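# Move the coaster can onto the turntable's orange spot

## Task

Pick up the can sitting on the coaster and set it upright on the orange mark of the turntable, without disturbing the other cans already standing on the turntable.

## Robot and tools

Robot: two six-joint arms, left_arm and right_arm, each ending in a parallel gripper. The left gripper's fingers can fold: grip a part near the fingertips (outer quarter of the pads) for a normal squeeze. Nearer the palm the fingers may wrap and pull the part in, hold a narrow part loosely, or squeeze a wide one too hard. Pressing those fingertips down onto a surface folds them with little resistance, which can spoil the next grasp. The right gripper's fingers are rigid.

Frames: every hand pose, velocity, target and wrist-camera pose is in that arm's own base frame. Fixed cameras and the table use the scene frame: origin at table-top height midway between the arms, +z up, +x out over the table, left_arm toward +y. Calibrated bases in the scene frame: left_arm at (-0.084, +0.455, 0) m, quat_wxyz (+1.000, 0, 0, +0.011); right_arm at (-0.082, -0.590, 0) m, quat_wxyz (+1.000, 0, 0, +0.013). Reported positions may be off by a few centimetres, more at long reach. Gripper axes: fingers point along +z, open and close along y. end_effector_position is the spot between the pads when shut; fingertips extend about 33 mm past it (9 mm when fully open).

Row layout (shared by execute_actions and move): one list of 20 numbers covering both arms, always all 20 even when one arm idles. Numbers 1-10 are left_arm: x, y, z (metres), qw, qx, qy, qz (unit quaternion, w first), then gripper position, force_limit, speed. Numbers 11-20 repeat this for right_arm. x, y, z and the quaternion are an absolute pose for the gripper in that arm's base frame, not an offset. The three gripper numbers lie in [-1, 1]. position: +1 fully open (140 mm), about -0.8 pads touch, -1 closes until blocked. force_limit: pad force after a slow close, about 14 N at -1 up to 58 N at +1. speed: finger speed, about 30 mm/s at -1 to 250 mm/s at +1; faster closes grip harder. Both start at +1. To leave an arm or gripper unchanged, resend its last pose and last three gripper numbers; keep resending the same quaternion to hold orientation.

execute_actions(actions, cameras): actions is a list of actions; each action is up to 15 rows, one per 1/30 s step, the last row repeated to fill 15 steps. A target more than 0.6 m from the gripper's current position along any of its axes gets the action refused. Per step the controller clips the commanded pose to 70 mm and 16 degrees from the measured pose, so one action may fall short; the result's Hand target shows where the arm is actually headed. An empty actions list returns state plus all camera images.

move(target, speed, blend, stop_force, zero, blocking, cameras): drives each gripper in a straight line to its pose. target is one 20-number row or up to 15 rows (waypoints; use identical gripper numbers in each). speed is m/s, 0.002 to 2, default 0.25 (rotation twice that in rad/s), one value or one per waypoint. blend in metres rounds corners; 0 stops at each waypoint. stop_force, 10 to 80 N, ends an arm's path when it feels that much push against its motion; touch slowly with a small value, do not rely on it while the gripper turns, omit it when backing off a contact, and it cannot be used with blocking=false. zero (default true) re-zeros the force reading before the move. blocking=false returns after about 0.5 s while the move continues; a new move replaces it. Paths do not avoid obstacles or the other arm; steer around each arm's own base. The result adds a move: line such as done, off_target, moving, held or fault, plus limits (paced = pose clipped, held = steps withheld).

wait(seconds 0 to 10, cameras): let time pass holding commands. stop(cameras): brake a running move. zoom_image(camera, region [x0,y0,x1,y1] pixels, at most 504x504): enlarge part of the newest image from cam_high, cam_low, cam_left_wrist or cam_right_wrist (each 896x504). finished_scene(scene): end the current scene, giving its number; call only once the can stands on the spot by itself.

Reading results: object_status 0 moving, 1 blocked while opening, 2 blocked while closing (a grip; what you want after closing), 3 reached target or pads met. position_measured counts: 3 open, ~75 = 100 mm, 139 = 60 mm, 200 = 20 mm, 230 pads meet. To grip harder while status is 2, raise force_limit and change position slightly (-1 to -0.98). Also reported: joint positions and torques, external joint torques, flange force along gripper axes (includes held weight; noisy), Wrist depth as 7x7 grids of distances ahead of each wrist camera, Tool commands, and MOTOR HOT warnings.

Avoid: force faults (any outside force of 144 N) and torque faults (joint limits waist/shoulder 312, elbow 147, wrist joints 41.4 N m), each freezing the arm 10 s; pushing targets past firm contact, since the arms are stiff; contact between the arms or one gripper squeezing the other's fingers; knocking over the other turntable cans; dropping the can, releasing it while it moves, or letting anything leave the table; long stretched-out holds that overheat motors. Objects may occasionally be nudged by outside pushes.

Each tool is called after "Emit:" as name(argument=value, ...), one argument or row to a line, values as JSON.

## Session

Emit:
execute_actions(
  actions=[],
)

Scene clock: 0.00 s.
left_arm: end_effector_position=(+0.8042, -0.2298, +0.1628) position_measured=3 object_status=3 end_effector_quat_wxyz=(+0.275, +0.884, -0.155, +0.346) | right_arm: end_effector_position=(+0.2900, -0.0506, +0.3436) position_measured=3 object_status=3 end_effector_quat_wxyz=(-0.483, +0.311, +0.702, +0.422)
Joint positions: left_arm=[-0.106 0.346 1.949 -1.444 0.569 3] | right_arm=[-0.744 0.196 2.07 0.481 2.195 -1.502]
Joint velocities: within noise
Joint torques (N m): no reading
External joint torques (N m): no reading
Flange force (N): no reading
Wrist depth (mm): cam_left_wrist=[1287 1445 1605 1912 2364 2766 - / 1198 1333 1486 1745 2097 2322 749 / 1116 1256 1398 1503 437 506 615 / 1066 128 304 339 388 141 424 / - 110 282 315 354 375 96 / - 239 266 291 325 347 97 / - 228 248 272 303 317 275] | cam_right_wrist=[- - 273 255 1299 1143 2519 / 301 341 318 282 1187 1143 976 / 270 310 322 327 - 1050 908 / 275 127 333 356 - 129 840 / - 117 367 436 713 129 90 / - 403 478 564 573 585 96 / - 392 421 479 509 497 -]
Hand target: left_arm +0.8042, -0.2298, +0.1628; +0.275, +0.884, -0.155, +0.346 | right_arm +0.2900, -0.0506, +0.3436; -0.483, +0.311, +0.702, +0.422
Tool commands: left_gripper/position=+1.0 left_gripper/force_limit=+1.0 left_gripper/speed=+1.0 right_gripper/position=+1.0 right_gripper/force_limit=+1.0 right_gripper/speed=+1.0

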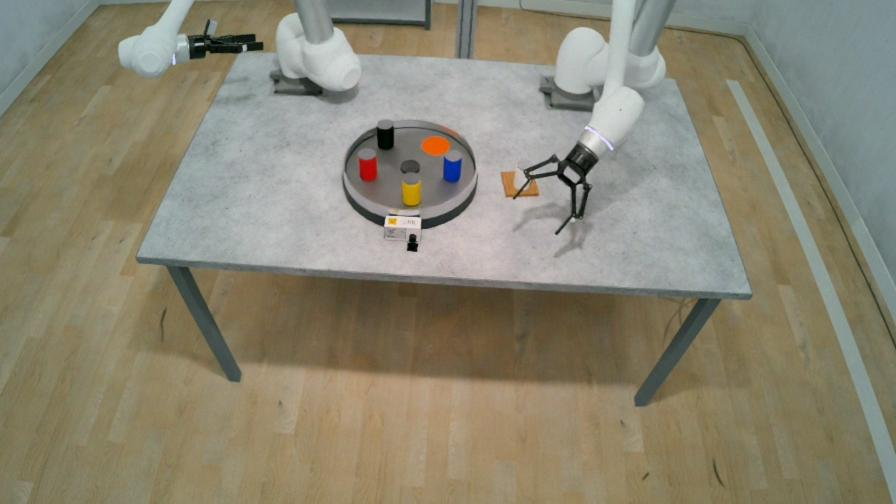

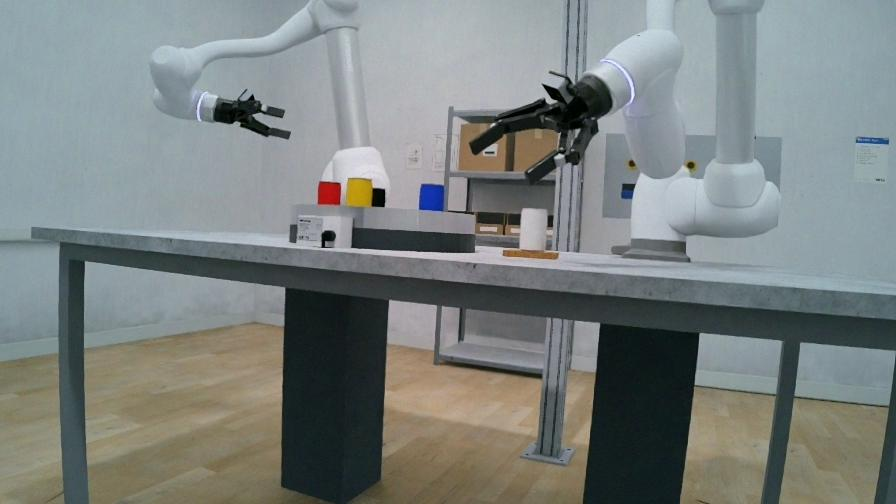

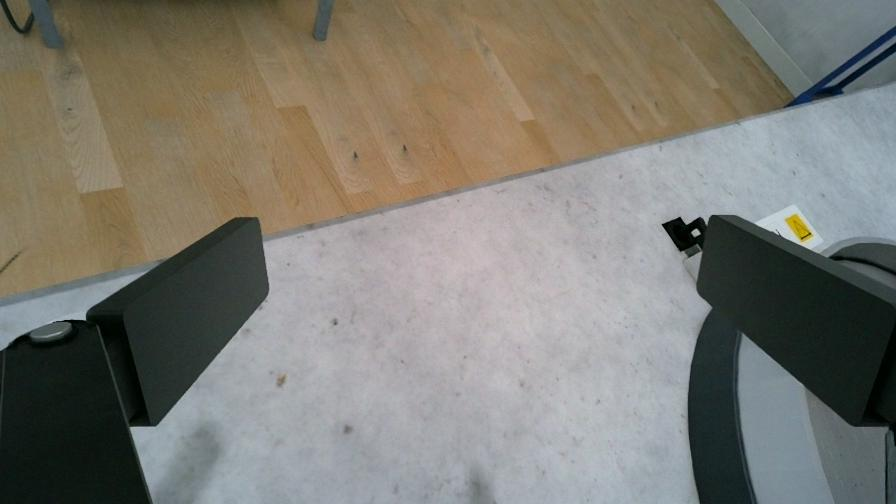

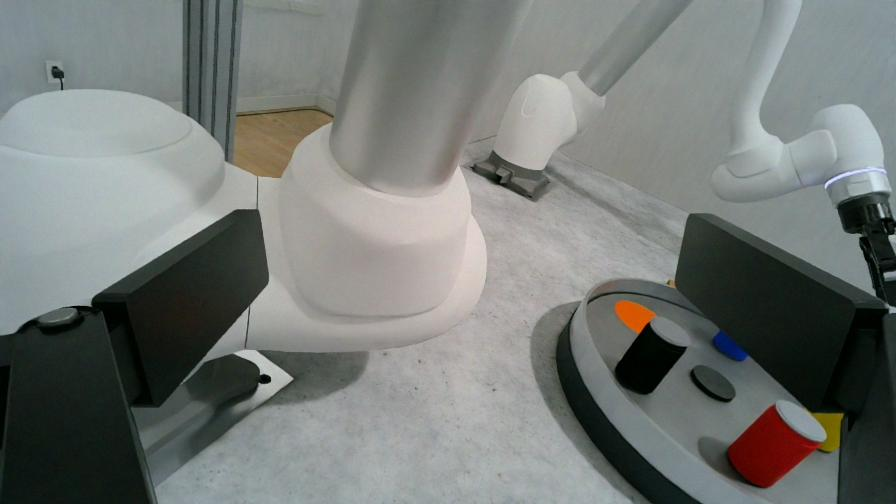

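Emit:
move(
  target=[0.5,-0.247,0.4,0,1,0,0,1,-1,-1,0.29,-0.0506,0.3436,-0.483,0.311,0.702,0.422,1,1,1],
  speed=0.4,
  cameras=["cam_high","cam_low","cam_left_wrist"],
)

Scene clock: 2.53 s.
left_arm: end_effector_position=(+0.5000, -0.2469, +0.4000) position_measured=3 object_status=3 end_effector_quat_wxyz=(+0.000, +1.000, +0.000, +0.000) | right_arm: end_effector_position=(+0.2900, -0.0506, +0.3436) position_measured=3 object_status=3 end_effector_quat_wxyz=(-0.483, +0.311, +0.702, +0.422)
Joint positions: left_arm=[-0.521 -0.002 1.644 0 1.499 1.05] | right_arm=[-0.744 0.196 2.07 0.481 2.196 -1.503]
Joint torques (N m): left_arm=[0.65 -41.74 -41.65 4.32 -0.33 0.1] | right_arm=[-0.55 -52.36 -32.91 4.03 2.45 0.28]
External joint torques (N m): left_arm=[-0.66 -0.52 -0.68 0.05 0.28 -0.1] | right_arm=[0.66 0.94 1.71 -0.3 0.06 -0.27]
Flange force (N): left_arm=[-0.4 1.3 -1.7] | right_arm=[-2.3 -1.4 2.2]
Wrist depth (mm): cam_left_wrist=[492 491 489 485 487 440 441 / 511 515 515 502 500 459 457 / 543 538 527 539 528 475 483 / 575 128 570 566 571 141 433 / - 111 605 599 599 591 96 / - 634 622 640 633 633 95 / - 657 650 681 677 672 660] | cam_right_wrist=[2244 1132 282 254 1216 - 673 / 299 1153 319 283 1228 - 711 / 268 310 323 327 1107 3336 - / 274 127 333 355 - 129 - / - 117 362 426 715 138 89 / - 401 488 570 577 598 96 / - 397 431 467 523 492 -]
Hand target: left_arm +0.5000, -0.2470, +0.4000; +0.000, +1.000, +0.000, +0.000 | right_arm +0.2900, -0.0506, +0.3436; -0.483, +0.311, +0.702, +0.422
Off the commanded pose: left_arm 0.000 m, 0 deg | right_arm 0.000 m, 0 deg.
move: done
Images, in order (width x height): cam_high 896x504, cam_low 896x504, cam_left_wrist 896x504.

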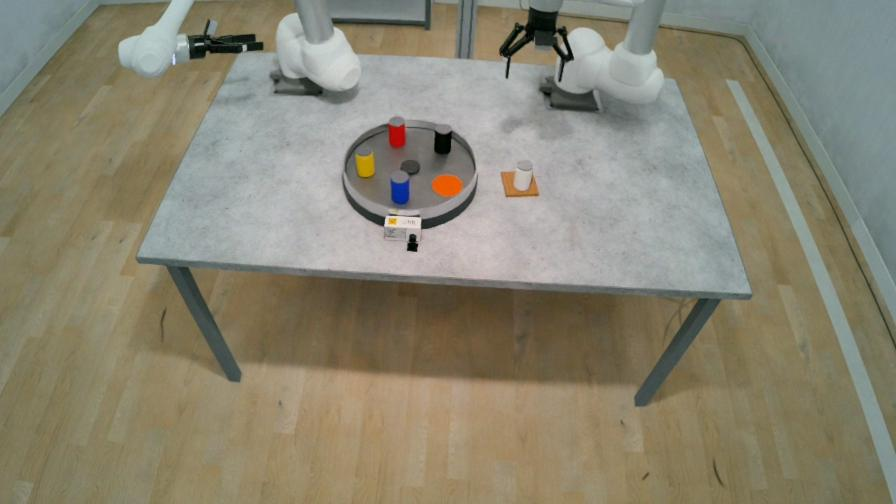

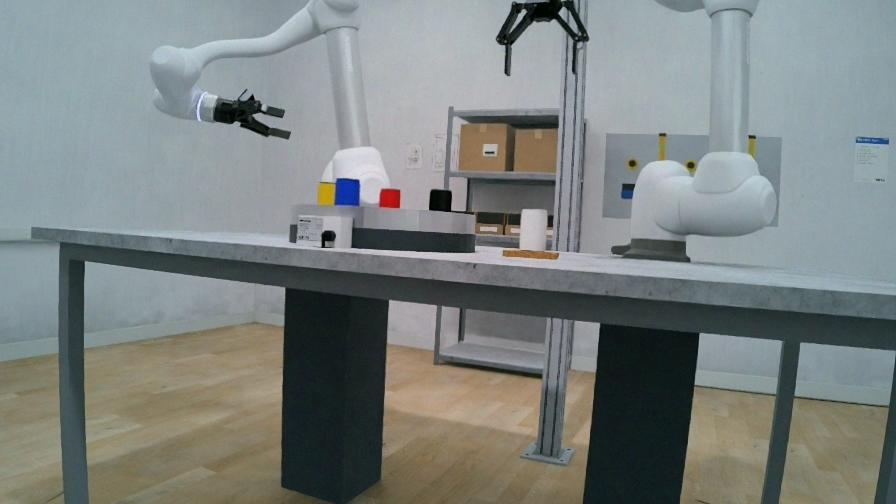

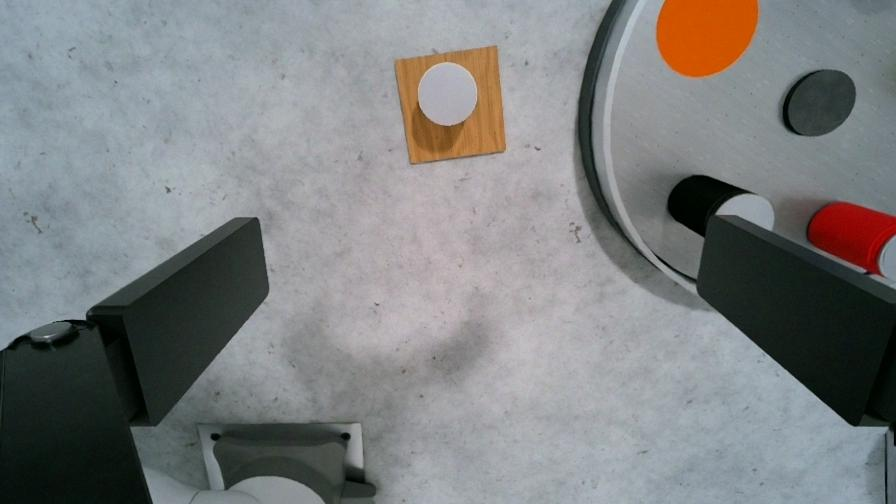

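Emit:
wait(
  seconds=0.5,
  cameras=["cam_high"],
)

Emit:
wait(
  seconds=1,
  cameras=["cam_high"],
)

Emit:
move(
  target=[0.561,-0.235,0.18,0,1,0,0,0.1,-1,-1,0.29,-0.0506,0.3436,-0.483,0.311,0.702,0.422,1,1,1],
  cameras=["cam_high","cam_low","cam_left_wrist"],
)

Scene clock: 3.83 s.
left_arm: end_effector_position=(+0.5000, -0.2470, +0.4000) position_measured=3 object_status=3 end_effector_quat_wxyz=(+0.000, +1.000, +0.000, +0.000) | right_arm: end_effector_position=(+0.2900, -0.0506, +0.3436) position_measured=3 object_status=3 end_effector_quat_wxyz=(-0.483, +0.311, +0.702, +0.422)
Joint positions: left_arm=[-0.521 -0.002 1.644 0 1.499 1.05] | right_arm=[-0.744 0.196 2.07 0.481 2.196 -1.503]
Joint torques (N m): left_arm=[1.09 -41.48 -41.99 4.33 -0.27 0.16] | right_arm=[-0.76 -52.43 -32.89 4.01 2.47 0.3]
External joint torques (N m): left_arm=[-1.09 -0.54 -0.26 0.02 0.22 -0.16] | right_arm=[0.74 0.6 1.52 -0.25 0.04 -0.29]
Flange force (N): left_arm=[-1.5 1.8 -0.9] | right_arm=[-1.8 -1.1 2.3]
Wrist depth (mm): cam_left_wrist=[492 489 488 485 486 440 440 / 515 512 513 507 504 396 455 / 542 539 539 537 533 484 481 / 566 129 569 551 570 141 502 / - 110 602 601 601 595 96 / - 630 637 642 637 637 95 / - 662 650 677 679 677 658] | cam_right_wrist=[2743 1083 3740 255 1259 - 2468 / 298 323 3477 285 1240 2870 686 / 268 310 322 337 1371 3086 - / 271 127 333 358 - 129 - / - 117 365 411 686 129 89 / - 404 498 544 592 557 96 / - - 429 468 - 498 -]
Hand target: left_arm +0.5000, -0.2470, +0.4000; +0.000, +1.000, +0.000, +0.000 | right_arm +0.2900, -0.0506, +0.3436; -0.483, +0.311, +0.702, +0.422
Tool commands: left_gripper/position=+1.0 left_gripper/force_limit=-1.0 left_gripper/speed=-1.0 right_gripper/position=+1.0 right_gripper/force_limit=+1.0 right_gripper/speed=+1.0
Off the commanded pose: left_arm 0.000 m, 0 deg | right_arm 0.000 m, 0 deg.
wait: 0.50 s; at rest from the start
Images, in order (width x height): cam_high 896x504.

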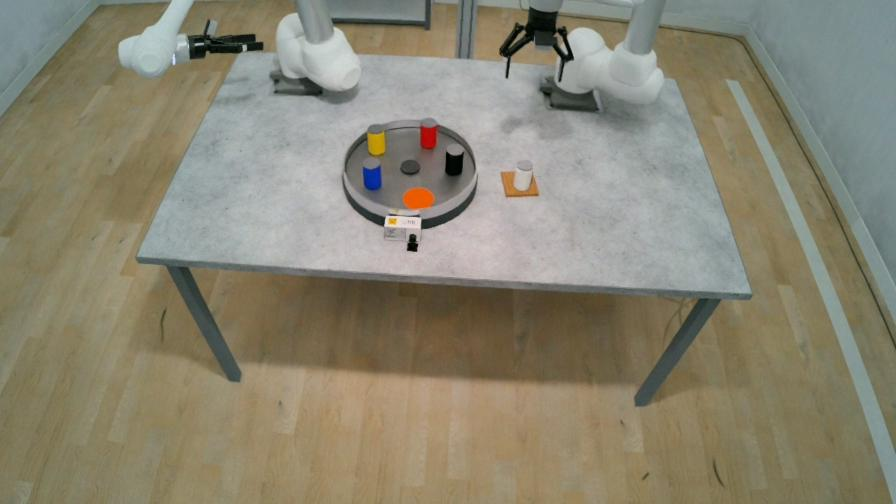

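Scene clock: 4.83 s.
left_arm: end_effector_position=(+0.5000, -0.2470, +0.4000) position_measured=3 object_status=3 end_effector_quat_wxyz=(+0.000, +1.000, +0.000, +0.000) | right_arm: end_effector_position=(+0.2900, -0.0506, +0.3436) position_measured=3 object_status=3 end_effector_quat_wxyz=(-0.483, +0.311, +0.702, +0.422)
Joint positions: left_arm=[-0.521 -0.002 1.644 0 1.499 1.05] | right_arm=[-0.744 0.196 2.07 0.481 2.196 -1.503]
Joint torques (N m): left_arm=[0.76 -41.42 -41.66 4.4 -0.28 0.05] | right_arm=[-0.7 -52.41 -32.95 4.03 2.48 0.28]
External joint torques (N m): left_arm=[-0.67 -0.9 -0.69 -0.03 0.24 -0.05] | right_arm=[0.65 0.8 1.82 -0.31 0.03 -0.27]
Flange force (N): left_arm=[-1.0 1.0 -1.7] | right_arm=[-2.1 -1.6 2.6]
Wrist depth (mm): cam_left_wrist=[492 492 492 484 485 438 440 / 514 512 517 503 502 462 456 / 538 541 539 539 534 474 482 / 564 128 568 569 568 141 425 / - 110 603 598 601 594 96 / - 628 640 636 640 634 95 / - 662 648 682 681 674 655] | cam_right_wrist=[- - 276 255 1266 - 2444 / 290 321 318 282 1247 - 2545 / 268 309 322 333 1187 2683 - / 273 127 334 357 - 129 108 / - 109 360 416 664 138 89 / - 405 497 557 574 588 96 / - 394 432 471 524 494 -]
Hand target: left_arm +0.5000, -0.2470, +0.4000; +0.000, +1.000, +0.000, +0.000 | right_arm +0.2900, -0.0506, +0.3436; -0.483, +0.311, +0.702, +0.422
Tool commands: left_gripper/position=+1.0 left_gripper/force_limit=-1.0 left_gripper/speed=-1.0 right_gripper/position=+1.0 right_gripper/force_limit=+1.0 right_gripper/speed=+1.0
Off the commanded pose: left_arm 0.000 m, 0 deg | right_arm 0.000 m, 0 deg.
wait: 1.00 s; at rest by 0.17 s
Images, in order (width x height): cam_high 896x504.

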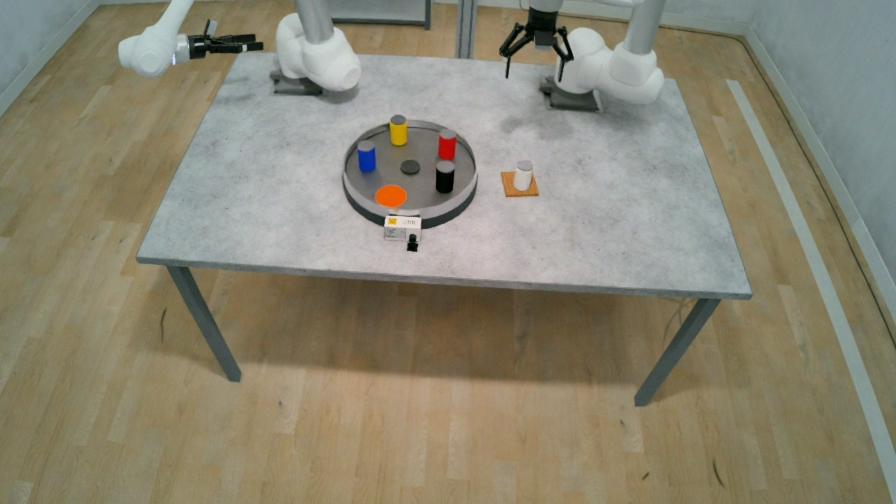

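Scene clock: 7.43 s.
left_arm: end_effector_position=(+0.5610, -0.2350, +0.1800) position_measured=117 object_status=0 end_effector_quat_wxyz=(+0.000, +1.000, +0.000, +0.000) | right_arm: end_effector_position=(+0.2900, -0.0506, +0.3436) position_measured=3 object_status=3 end_effector_quat_wxyz=(-0.483, +0.311, +0.702, +0.422)
Joint positions: left_arm=[-0.453 0.174 1.861 0 1.106 1.117] | right_arm=[-0.744 0.196 2.07 0.481 2.196 -1.503]
Joint torques (N m): left_arm=[0.44 -55.29 -37.29 3.96 -0.37 0.02] | right_arm=[-0.54 -52.57 -32.92 4.03 2.46 0.28]
External joint torques (N m): left_arm=[-0.49 -0.72 -0.6 -0.05 0.32 -0.02] | right_arm=[0.53 1.01 1.66 -0.29 0.05 -0.27]
Flange force (N): left_arm=[-0.3 0.8 -1.8] | right_arm=[-2.3 -1.5 2.0]
Wrist depth (mm): cam_left_wrist=[288 289 287 287 287 283 234 / 303 302 302 301 300 295 247 / 317 318 317 299 314 287 262 / 336 336 139 230 226 251 274 / 348 86 96 352 352 95 88 / - - 365 375 375 - 75 / - 71 401 399 397 - -] | cam_right_wrist=[- 1153 280 255 - 2654 863 / 291 316 319 283 1247 2904 703 / 269 310 322 328 1253 - 854 / 274 127 334 357 1143 129 2373 / - 117 366 418 680 138 90 / - 403 507 551 569 604 96 / - 407 425 447 520 497 -]
Hand target: left_arm +0.5610, -0.2350, +0.1800; +0.000, +1.000, +0.000, +0.000 | right_arm +0.2900, -0.0506, +0.3436; -0.483, +0.311, +0.702, +0.422
Off the commanded pose: left_arm 0.000 m, 0 deg | right_arm 0.000 m, 0 deg.
move: done
Images, in order (width x height): cam_high 896x504, cam_low 896x504, cam_left_wrist 896x504.

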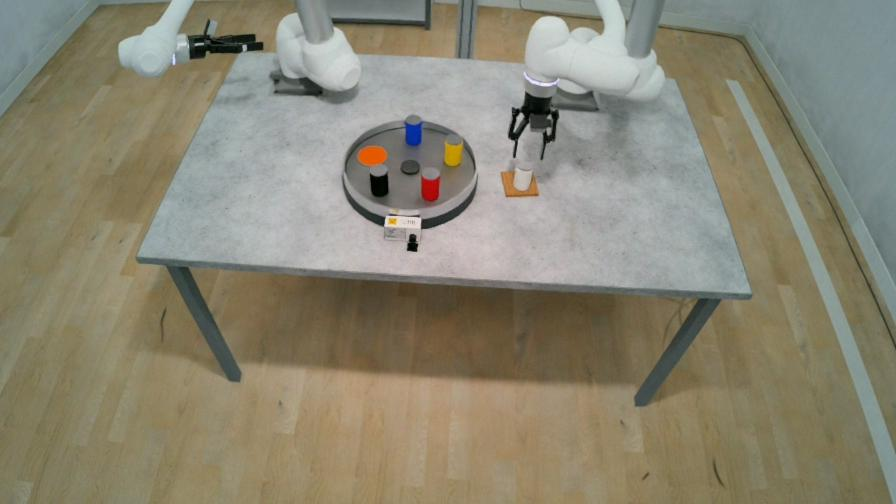

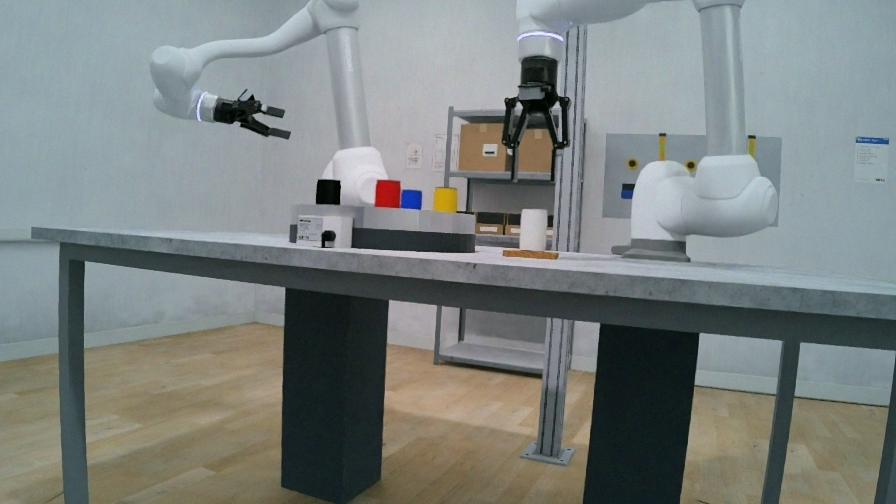

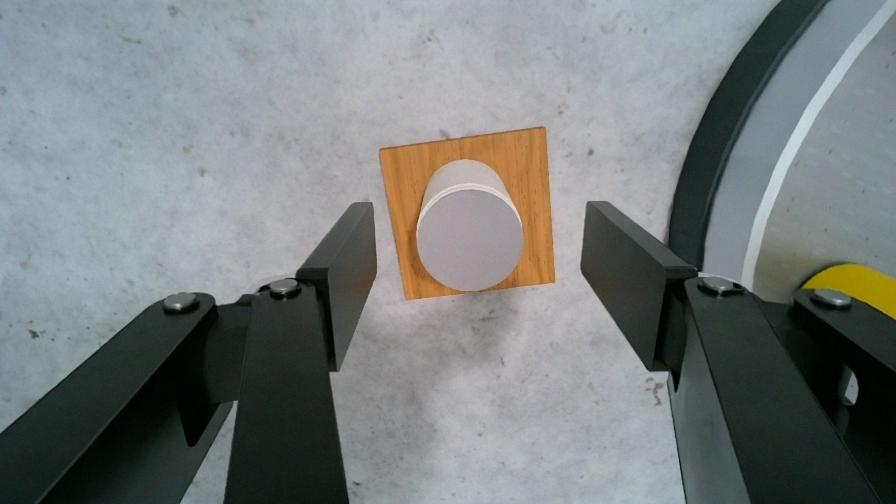

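Emit:
move(
  target=[
    [0.5425,-0.235,0.17,0,1,0,0,0.1,-1,-1,0.29,-0.0506,0.3436,-0.483,0.311,0.702,0.422,1,1,1],
    [0.5425,-0.235,0.112,0,1,0,0,0.1,-1,-1,0.29,-0.0506,0.3436,-0.483,0.311,0.702,0.422,1,1,1],
  ],
  speed=0.12,
  cameras=["cam_left_wrist","cam_low"],
)

Scene clock: 10.83 s.
left_arm: end_effector_position=(+0.5425, -0.2350, +0.1120) position_measured=117 object_status=3 end_effector_quat_wxyz=(+0.000, +1.000, +0.000, +0.000) | right_arm: end_effector_position=(+0.2900, -0.0506, +0.3436) position_measured=3 object_status=3 end_effector_quat_wxyz=(-0.483, +0.311, +0.702, +0.422)
Joint positions: left_arm=[-0.467 0.208 1.96 0 0.973 1.104] | right_arm=[-0.744 0.196 2.07 0.481 2.196 -1.503]
Joint torques (N m): left_arm=[0.75 -55.4 -34.41 3.62 -0.35 0.01] | right_arm=[-0.79 -52.32 -32.93 4.01 2.48 0.29]
External joint torques (N m): left_arm=[-0.73 -1.03 -0.61 -0.01 0.3 -0.01] | right_arm=[0.78 0.92 1.73 -0.28 0.02 -0.28]
Flange force (N): left_arm=[-0.8 1.0 -2.1] | right_arm=[-2.3 -1.2 2.4]
Wrist depth (mm): cam_left_wrist=[226 226 225 225 225 224 214 / 237 236 236 232 232 236 199 / 249 249 246 177 236 247 193 / 263 262 169 156 156 248 191 / 274 86 96 280 276 95 88 / - - 287 293 294 - 75 / - 71 313 314 312 - -] | cam_right_wrist=[2545 - 281 255 1266 2654 860 / 299 1204 318 287 1234 2904 732 / 269 311 321 325 1461 2713 845 / 273 127 334 356 987 129 2683 / - 117 362 404 660 138 90 / - 405 499 - 570 595 96 / - 402 431 473 522 488 -]
Hand target: left_arm +0.5425, -0.2350, +0.1120; +0.000, +1.000, +0.000, +0.000 | right_arm +0.2900, -0.0506, +0.3436; -0.483, +0.311, +0.702, +0.422
Off the commanded pose: left_arm 0.000 m, 0 deg | right_arm 0.000 m, 0 deg.
move: done
Images, in order (width x height): cam_low 896x504, cam_left_wrist 896x504.

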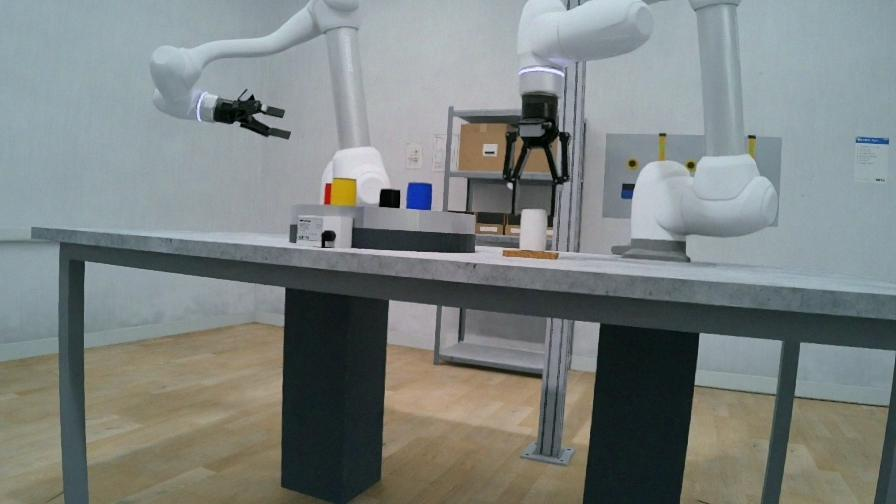

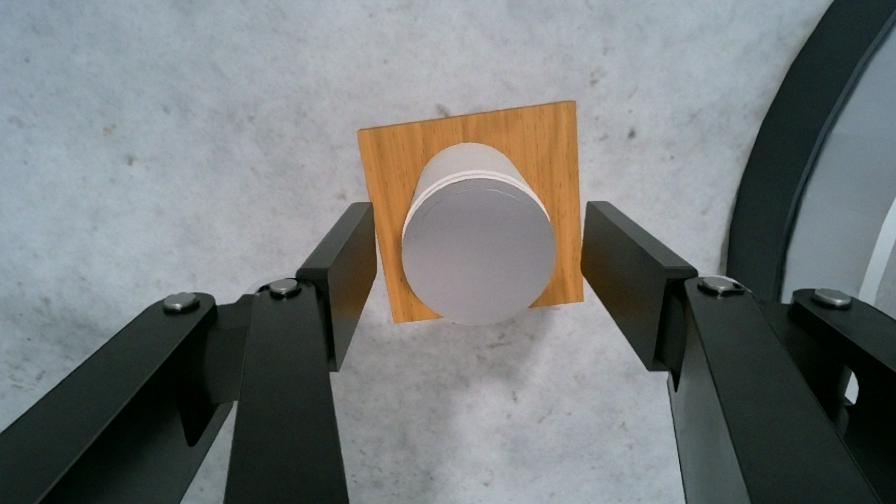

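Emit:
move(
  target=[
    [0.5425,-0.235,0.117,0,1,0,0,0.1,-1,-1,0.29,-0.0506,0.3436,-0.483,0.311,0.702,0.422,1,1,1],
    [0.5425,-0.235,0.117,0,1,0,0,-1,-0.3,-1,0.29,-0.0506,0.3436,-0.483,0.311,0.702,0.422,1,1,1],
    [0.5425,-0.235,0.127,0,1,0,0,-1,-0.3,-1,0.29,-0.0506,0.3436,-0.483,0.311,0.702,0.422,1,1,1],
    [0.54,-0.27,0.30,0,1,0,0,-1,-0.3,-1,0.29,-0.0506,0.3436,-0.483,0.311,0.702,0.422,1,1,1],
    [0.54,-0.463,0.30,0,1,0,0,-1,-0.3,-1,0.29,-0.0506,0.3436,-0.483,0.311,0.702,0.422,1,1,1],
  ],
  speed=[0.1,0.1,0.05,0.2,0.2],
  cameras=["cam_high","cam_low","cam_left_wrist"],
)

Emit:
wait(
  seconds=1.5,
  cameras=["cam_left_wrist"],
)

Emit:
wait(
  seconds=1.5,
  cameras=["cam_left_wrist"],
)

Emit:
wait(
  seconds=1.5,
  cameras=["cam_left_wrist"],
)

Emit:
wait(
  seconds=1.5,
  cameras=["cam_left_wrist"],
)

Emit:
wait(
  seconds=1.5,
  cameras=["cam_left_wrist"],
)

Scene clock: 16.10 s.
left_arm: end_effector_position=(+0.5400, -0.4630, +0.3000) position_measured=155 object_status=2 end_effector_quat_wxyz=(+0.000, +1.000, +0.000, +0.000) | right_arm: end_effector_position=(+0.2900, -0.0506, +0.3436) position_measured=3 object_status=3 end_effector_quat_wxyz=(-0.483, +0.311, +0.702, +0.422)
Joint positions: left_arm=[-0.757 0.268 1.516 0 1.358 0.814] | right_arm=[-0.744 0.196 2.07 0.481 2.196 -1.503]
Joint torques (N m): left_arm=[0.53 -69.26 -42.25 4.22 -0.34 0.08] | right_arm=[-0.62 -52.44 -32.9 4.02 2.49 0.31]
External joint torques (N m): left_arm=[-0.66 0.26 0.81 0.05 0.3 -0.08] | right_arm=[0.56 1.09 1.72 -0.28 0.02 -0.3]
Flange force (N): left_arm=[-1.6 0.0 0.7] | right_arm=[-2.5 -1.6 2.0]
Wrist depth (mm): cam_left_wrist=[401 397 398 349 347 348 347 / 417 409 412 363 365 364 366 / 442 427 433 168 375 384 381 / 462 465 461 160 156 395 384 / 485 85 91 419 133 92 94 / - 72 - 518 520 - 71 / - - - 552 - - 70] | cam_right_wrist=[- - 283 254 3047 1033 2571 / 294 1138 343 287 1210 2939 - / 268 309 322 328 1356 - 585 / 273 127 332 356 1059 129 596 / - 117 365 405 690 138 90 / - 403 480 543 561 555 96 / - 399 426 458 - 498 -]
Hand target: left_arm +0.5400, -0.4630, +0.3000; +0.000, +1.000, +0.000, +0.000 | right_arm +0.2900, -0.0506, +0.3436; -0.483, +0.311, +0.702, +0.422
Off the commanded pose: left_arm 0.000 m, 0 deg | right_arm 0.000 m, 0 deg.
move: done
Images, in order (width x height): cam_high 896x504, cam_low 896x504, cam_left_wrist 896x504.

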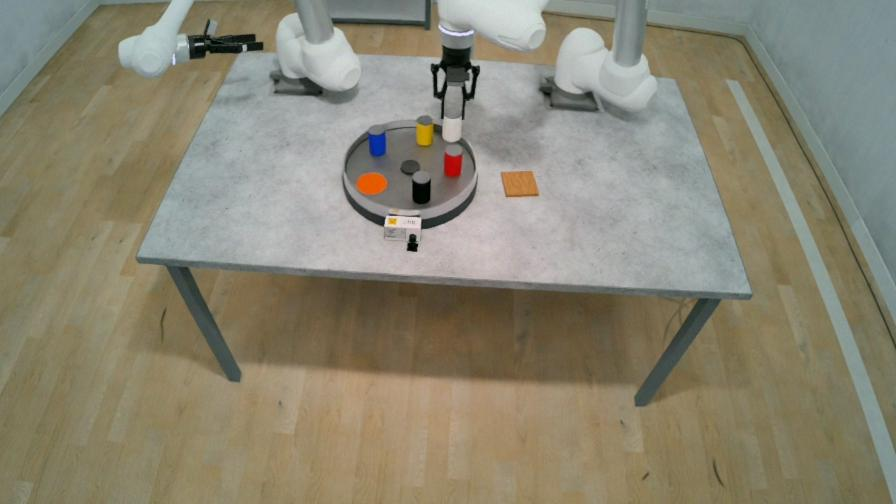

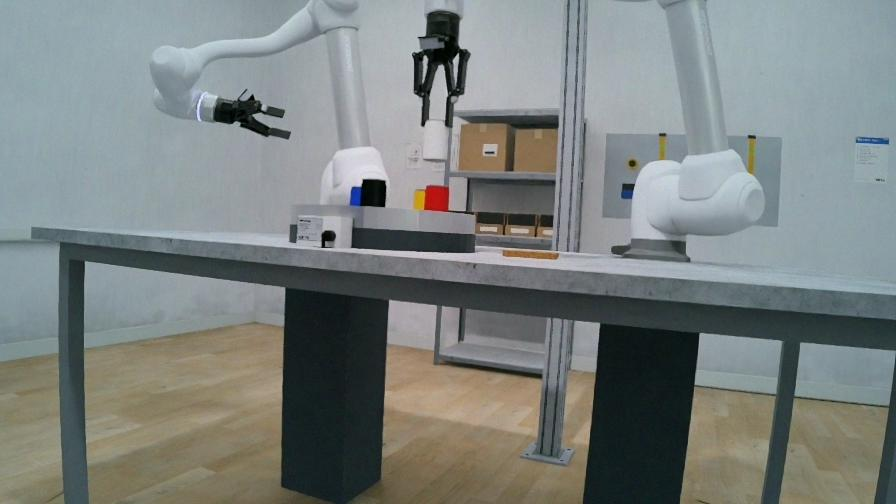

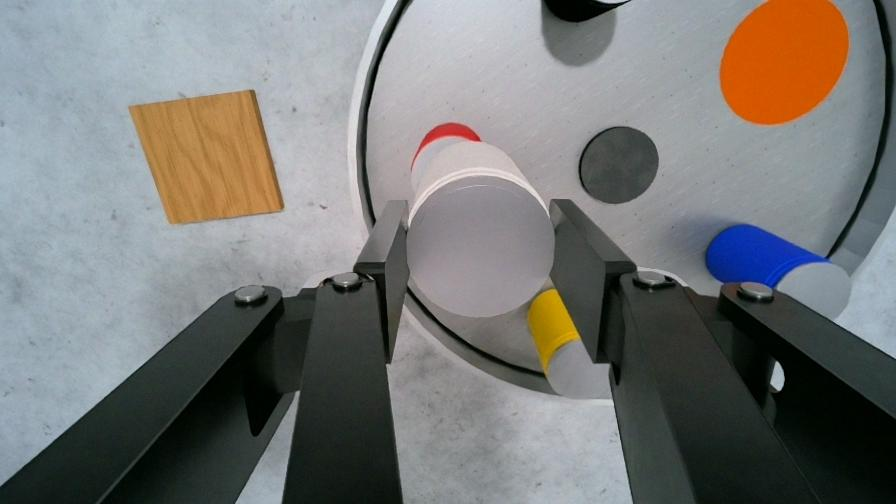

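Scene clock: 17.60 s.
left_arm: end_effector_position=(+0.5400, -0.4630, +0.3000) position_measured=155 object_status=2 end_effector_quat_wxyz=(+0.000, +1.000, +0.000, +0.000) | right_arm: end_effector_position=(+0.2900, -0.0506, +0.3436) position_measured=3 object_status=3 end_effector_quat_wxyz=(-0.483, +0.311, +0.702, +0.422)
Joint positions: left_arm=[-0.757 0.268 1.515 0 1.358 0.813] | right_arm=[-0.744 0.196 2.07 0.481 2.196 -1.503]
Joint torques (N m): left_arm=[0.54 -69.05 -41.66 4.21 -0.23 0.06] | right_arm=[-0.57 -52.45 -32.94 4.02 2.47 0.25]
External joint torques (N m): left_arm=[-0.62 -0.06 0.2 0.07 0.18 -0.06] | right_arm=[0.78 0.68 1.74 -0.3 0.04 -0.24]
Flange force (N): left_arm=[-1.0 0.4 -0.1] | right_arm=[-1.9 -1.2 2.6]
Wrist depth (mm): cam_left_wrist=[400 397 395 349 349 347 347 / 416 411 413 365 365 365 364 / 438 428 433 168 375 383 381 / 459 463 459 160 156 404 399 / 484 85 91 411 133 92 94 / - 72 - 518 516 - 71 / - - - 545 - - 70] | cam_right_wrist=[- - 278 254 3248 2545 2939 / 291 1170 315 286 1192 2713 - / 269 310 322 326 1266 - 575 / 274 127 334 357 972 129 593 / - 117 366 417 726 138 89 / - 402 493 601 589 608 96 / - 391 427 461 508 497 -]
Hand target: left_arm +0.5400, -0.4630, +0.3000; +0.000, +1.000, +0.000, +0.000 | right_arm +0.2900, -0.0506, +0.3436; -0.483, +0.311, +0.702, +0.422
Tool commands: left_gripper/position=-1.0 left_gripper/force_limit=-0.3 left_gripper/speed=-1.0 right_gripper/position=+1.0 right_gripper/force_limit=+1.0 right_gripper/speed=+1.0
Off the commanded pose: left_arm 0.000 m, 0 deg | right_arm 0.000 m, 0 deg.
wait: 1.50 s; at rest by 0.17 s
Images, in order (width x height): cam_left_wrist 896x504.

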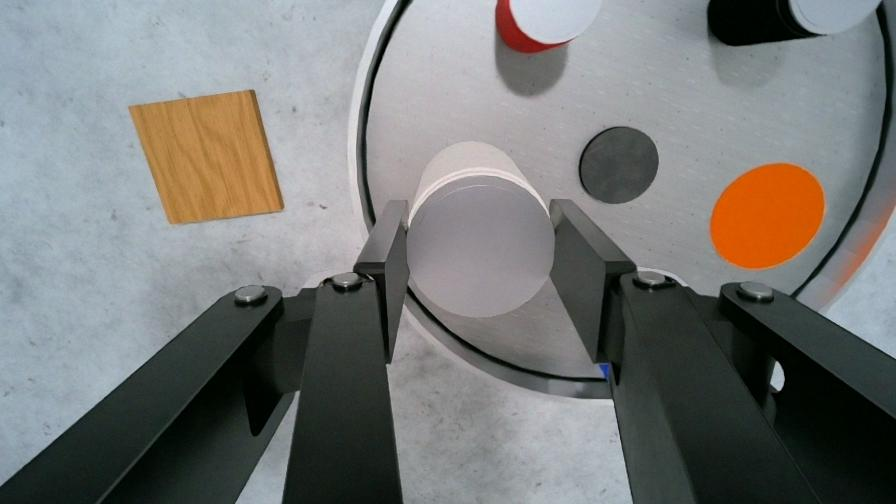

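Scene clock: 19.10 s.
left_arm: end_effector_position=(+0.5400, -0.4630, +0.3000) position_measured=155 object_status=2 end_effector_quat_wxyz=(+0.000, +1.000, +0.000, +0.000) | right_arm: end_effector_position=(+0.2900, -0.0506, +0.3436) position_measured=3 object_status=3 end_effector_quat_wxyz=(-0.483, +0.311, +0.702, +0.422)
Joint positions: left_arm=[-0.757 0.268 1.515 0 1.358 0.813] | right_arm=[-0.744 0.196 2.07 0.481 2.196 -1.503]
Joint torques (N m): left_arm=[0.57 -68.97 -41.93 4.26 -0.28 0.05] | right_arm=[-0.81 -52.24 -33 4.04 2.48 0.26]
External joint torques (N m): left_arm=[-0.7 -0.33 0.41 0.02 0.24 -0.05] | right_arm=[0.94 0.67 1.97 -0.33 0.03 -0.25]
Flange force (N): left_arm=[-1.7 0.0 0.0] | right_arm=[-2.1 -1.3 3.1]
Wrist depth (mm): cam_left_wrist=[398 398 395 341 349 347 347 / 420 409 411 365 364 365 361 / 438 426 434 167 375 384 309 / 461 464 456 160 156 404 399 / 487 85 91 333 133 92 94 / - 73 - 518 520 - 71 / - - - 556 - - 70] | cam_right_wrist=[- 1073 279 255 - 980 - / 286 1159 317 283 1198 - - / 268 310 323 324 1349 - 532 / 274 127 333 355 - 129 601 / - 117 368 409 688 138 89 / - 407 496 550 595 596 96 / - 401 - 481 519 488 -]
Hand target: left_arm +0.5400, -0.4630, +0.3000; +0.000, +1.000, +0.000, +0.000 | right_arm +0.2900, -0.0506, +0.3436; -0.483, +0.311, +0.702, +0.422
Tool commands: left_gripper/position=-1.0 left_gripper/force_limit=-0.3 left_gripper/speed=-1.0 right_gripper/position=+1.0 right_gripper/force_limit=+1.0 right_gripper/speed=+1.0
Off the commanded pose: left_arm 0.000 m, 0 deg | right_arm 0.000 m, 0 deg.
wait: 1.50 s; at rest by 0.17 s
Images, in order (width x height): cam_left_wrist 896x504.

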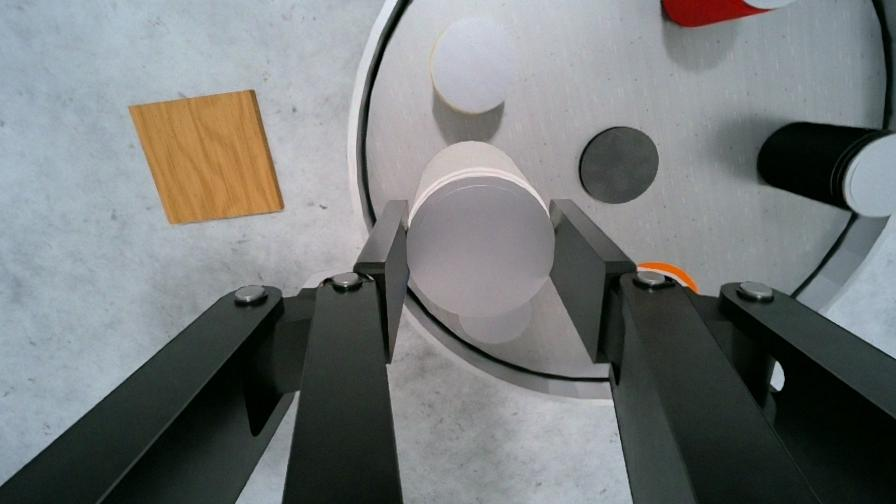

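Scene clock: 20.60 s.
left_arm: end_effector_position=(+0.5400, -0.4630, +0.3000) position_measured=155 object_status=2 end_effector_quat_wxyz=(+0.000, +1.000, +0.000, +0.000) | right_arm: end_effector_position=(+0.2900, -0.0506, +0.3436) position_measured=3 object_status=3 end_effector_quat_wxyz=(-0.483, +0.311, +0.702, +0.422)
Joint positions: left_arm=[-0.757 0.268 1.515 0 1.358 0.813] | right_arm=[-0.744 0.196 2.07 0.481 2.196 -1.503]
Joint torques (N m): left_arm=[0.22 -68.88 -41.67 4.29 -0.28 0.07] | right_arm=[-0.72 -52.24 -32.92 4.03 2.48 0.3]
External joint torques (N m): left_arm=[-0.21 -0.14 0.25 -0.01 0.24 -0.07] | right_arm=[0.61 1.29 1.74 -0.31 0.02 -0.29]
Flange force (N): left_arm=[-0.7 -0.1 -0.1] | right_arm=[-2.8 -1.5 1.9]
Wrist depth (mm): cam_left_wrist=[398 399 397 348 347 348 348 / 417 409 411 357 366 366 295 / 440 425 433 168 377 382 380 / 462 466 459 160 157 399 399 / 483 85 90 413 134 92 94 / - 72 - 504 518 - 71 / - - - 557 - - 70] | cam_right_wrist=[2057 1069 274 255 3798 1127 - / 292 1148 320 285 1210 2774 2420 / 268 309 323 325 1222 - 591 / 273 127 333 354 - 129 593 / - 117 365 416 726 138 89 / - 403 - 541 578 588 96 / - 395 415 470 497 497 -]
Hand target: left_arm +0.5400, -0.4630, +0.3000; +0.000, +1.000, +0.000, +0.000 | right_arm +0.2900, -0.0506, +0.3436; -0.483, +0.311, +0.702, +0.422
Tool commands: left_gripper/position=-1.0 left_gripper/force_limit=-0.3 left_gripper/speed=-1.0 right_gripper/position=+1.0 right_gripper/force_limit=+1.0 right_gripper/speed=+1.0
Off the commanded pose: left_arm 0.000 m, 0 deg | right_arm 0.000 m, 0 deg.
wait: 1.50 s; at rest by 0.17 s
Images, in order (width x height): cam_left_wrist 896x504.

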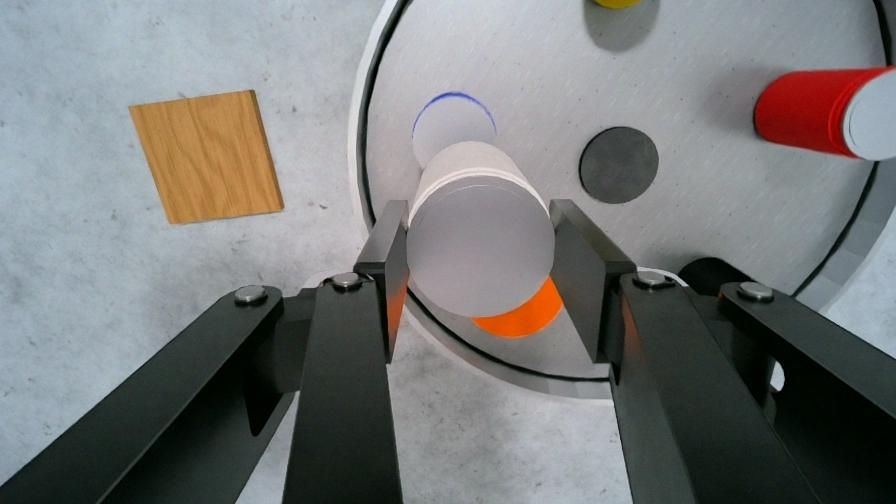

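Scene clock: 22.10 s.
left_arm: end_effector_position=(+0.5400, -0.4630, +0.3000) position_measured=155 object_status=2 end_effector_quat_wxyz=(+0.000, +1.000, +0.000, +0.000) | right_arm: end_effector_position=(+0.2900, -0.0506, +0.3436) position_measured=3 object_status=3 end_effector_quat_wxyz=(-0.483, +0.311, +0.702, +0.422)
Joint positions: left_arm=[-0.757 0.268 1.515 0 1.358 0.813] | right_arm=[-0.744 0.196 2.07 0.481 2.196 -1.503]
Joint torques (N m): left_arm=[-0.05 -68.65 -41.9 4.24 -0.29 0.08] | right_arm=[-0.72 -52.45 -32.95 4.03 2.47 0.27]
External joint torques (N m): left_arm=[0.07 -0.42 0.45 0.05 0.25 -0.08] | right_arm=[0.76 0.79 1.85 -0.31 0.04 -0.25]
Flange force (N): left_arm=[-1.1 -1.0 0.1] | right_arm=[-2.1 -1.4 2.7]
Wrist depth (mm): cam_left_wrist=[398 399 397 349 349 343 274 / 418 409 410 365 364 365 362 / 441 428 433 168 377 383 380 / 464 463 455 160 157 398 378 / 483 85 91 412 133 92 94 / - 73 - 519 517 - 71 / - - - 557 - - 70] | cam_right_wrist=[2244 1087 279 254 2974 2713 - / 300 347 320 282 1216 2074 2626 / 269 310 322 340 1210 2743 643 / 273 127 334 369 931 129 593 / - 109 362 433 691 138 90 / - 417 491 562 573 557 96 / - 394 430 465 - 493 -]
Hand target: left_arm +0.5400, -0.4630, +0.3000; +0.000, +1.000, +0.000, +0.000 | right_arm +0.2900, -0.0506, +0.3436; -0.483, +0.311, +0.702, +0.422
Tool commands: left_gripper/position=-1.0 left_gripper/force_limit=-0.3 left_gripper/speed=-1.0 right_gripper/position=+1.0 right_gripper/force_limit=+1.0 right_gripper/speed=+1.0
Off the commanded pose: left_arm 0.000 m, 0 deg | right_arm 0.000 m, 0 deg.
wait: 1.50 s; at rest by 0.17 s
Images, in order (width x height): cam_left_wrist 896x504.

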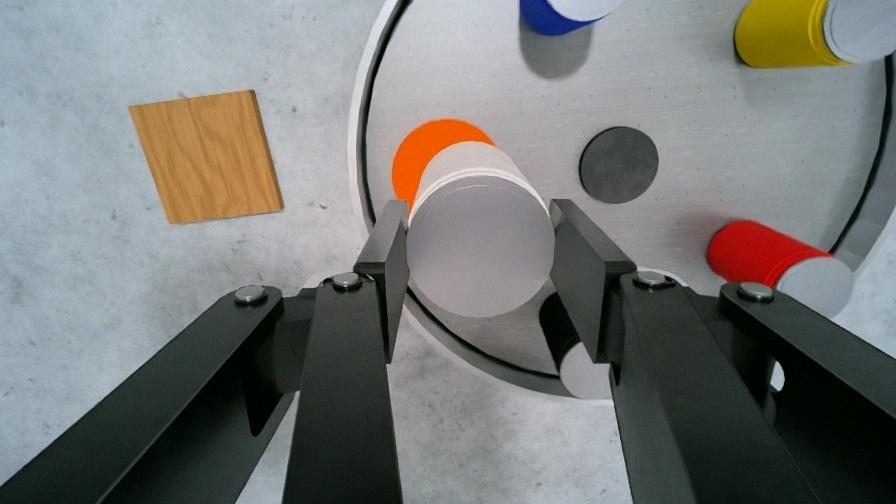

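Scene clock: 23.60 s.
left_arm: end_effector_position=(+0.5400, -0.4630, +0.3000) position_measured=155 object_status=2 end_effector_quat_wxyz=(+0.000, +1.000, +0.000, +0.000) | right_arm: end_effector_position=(+0.2900, -0.0506, +0.3436) position_measured=3 object_status=3 end_effector_quat_wxyz=(-0.483, +0.311, +0.702, +0.422)
Joint positions: left_arm=[-0.757 0.268 1.515 0 1.358 0.813] | right_arm=[-0.744 0.196 2.07 0.481 2.196 -1.503]
Joint torques (N m): left_arm=[-0.04 -69.3 -41.7 4.27 -0.34 0.01] | right_arm=[-0.54 -52.63 -32.88 4.03 2.47 0.29]
External joint torques (N m): left_arm=[0.11 0.11 0.23 0.02 0.29 -0.01] | right_arm=[0.35 1.48 1.67 -0.3 0.03 -0.28]
Flange force (N): left_arm=[0.0 -0.2 -0.2] | right_arm=[-3.0 -1.8 1.4]
Wrist depth (mm): cam_left_wrist=[397 398 396 347 346 349 347 / 420 411 414 365 366 365 364 / 442 424 435 168 376 381 341 / 462 461 457 159 156 405 395 / 486 85 91 411 133 92 94 / - 72 - 519 514 - 71 / - - - 550 - - 70] | cam_right_wrist=[- - 279 254 - 1078 2571 / 293 319 319 285 1204 2224 2598 / 268 329 323 328 1320 2373 589 / 273 118 331 356 - 129 582 / - 117 367 409 676 138 90 / - 404 500 526 578 565 96 / - 394 413 - - 492 -]
Hand target: left_arm +0.5400, -0.4630, +0.3000; +0.000, +1.000, +0.000, +0.000 | right_arm +0.2900, -0.0506, +0.3436; -0.483, +0.311, +0.702, +0.422
Tool commands: left_gripper/position=-1.0 left_gripper/force_limit=-0.3 left_gripper/speed=-1.0 right_gripper/position=+1.0 right_gripper/force_limit=+1.0 right_gripper/speed=+1.0
Off the commanded pose: left_arm 0.000 m, 0 deg | right_arm 0.000 m, 0 deg.
wait: 1.50 s; at rest by 0.17 s
Images, in order (width x height): cam_left_wrist 896x504.

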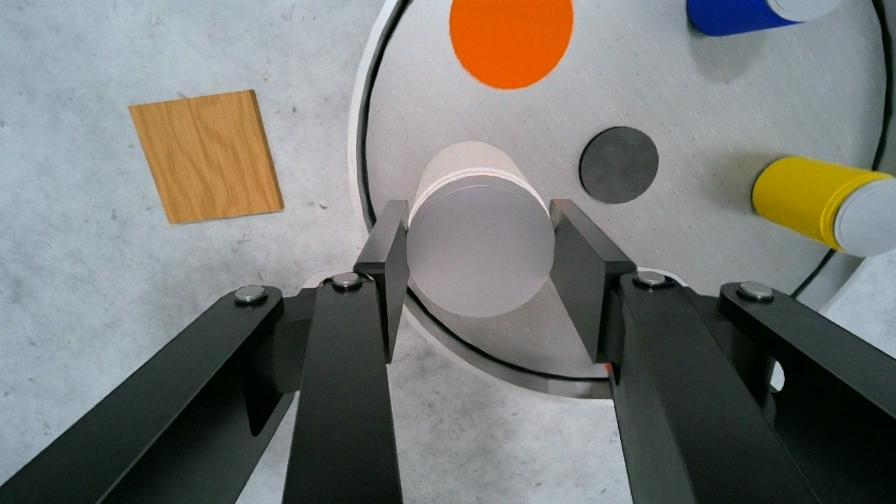

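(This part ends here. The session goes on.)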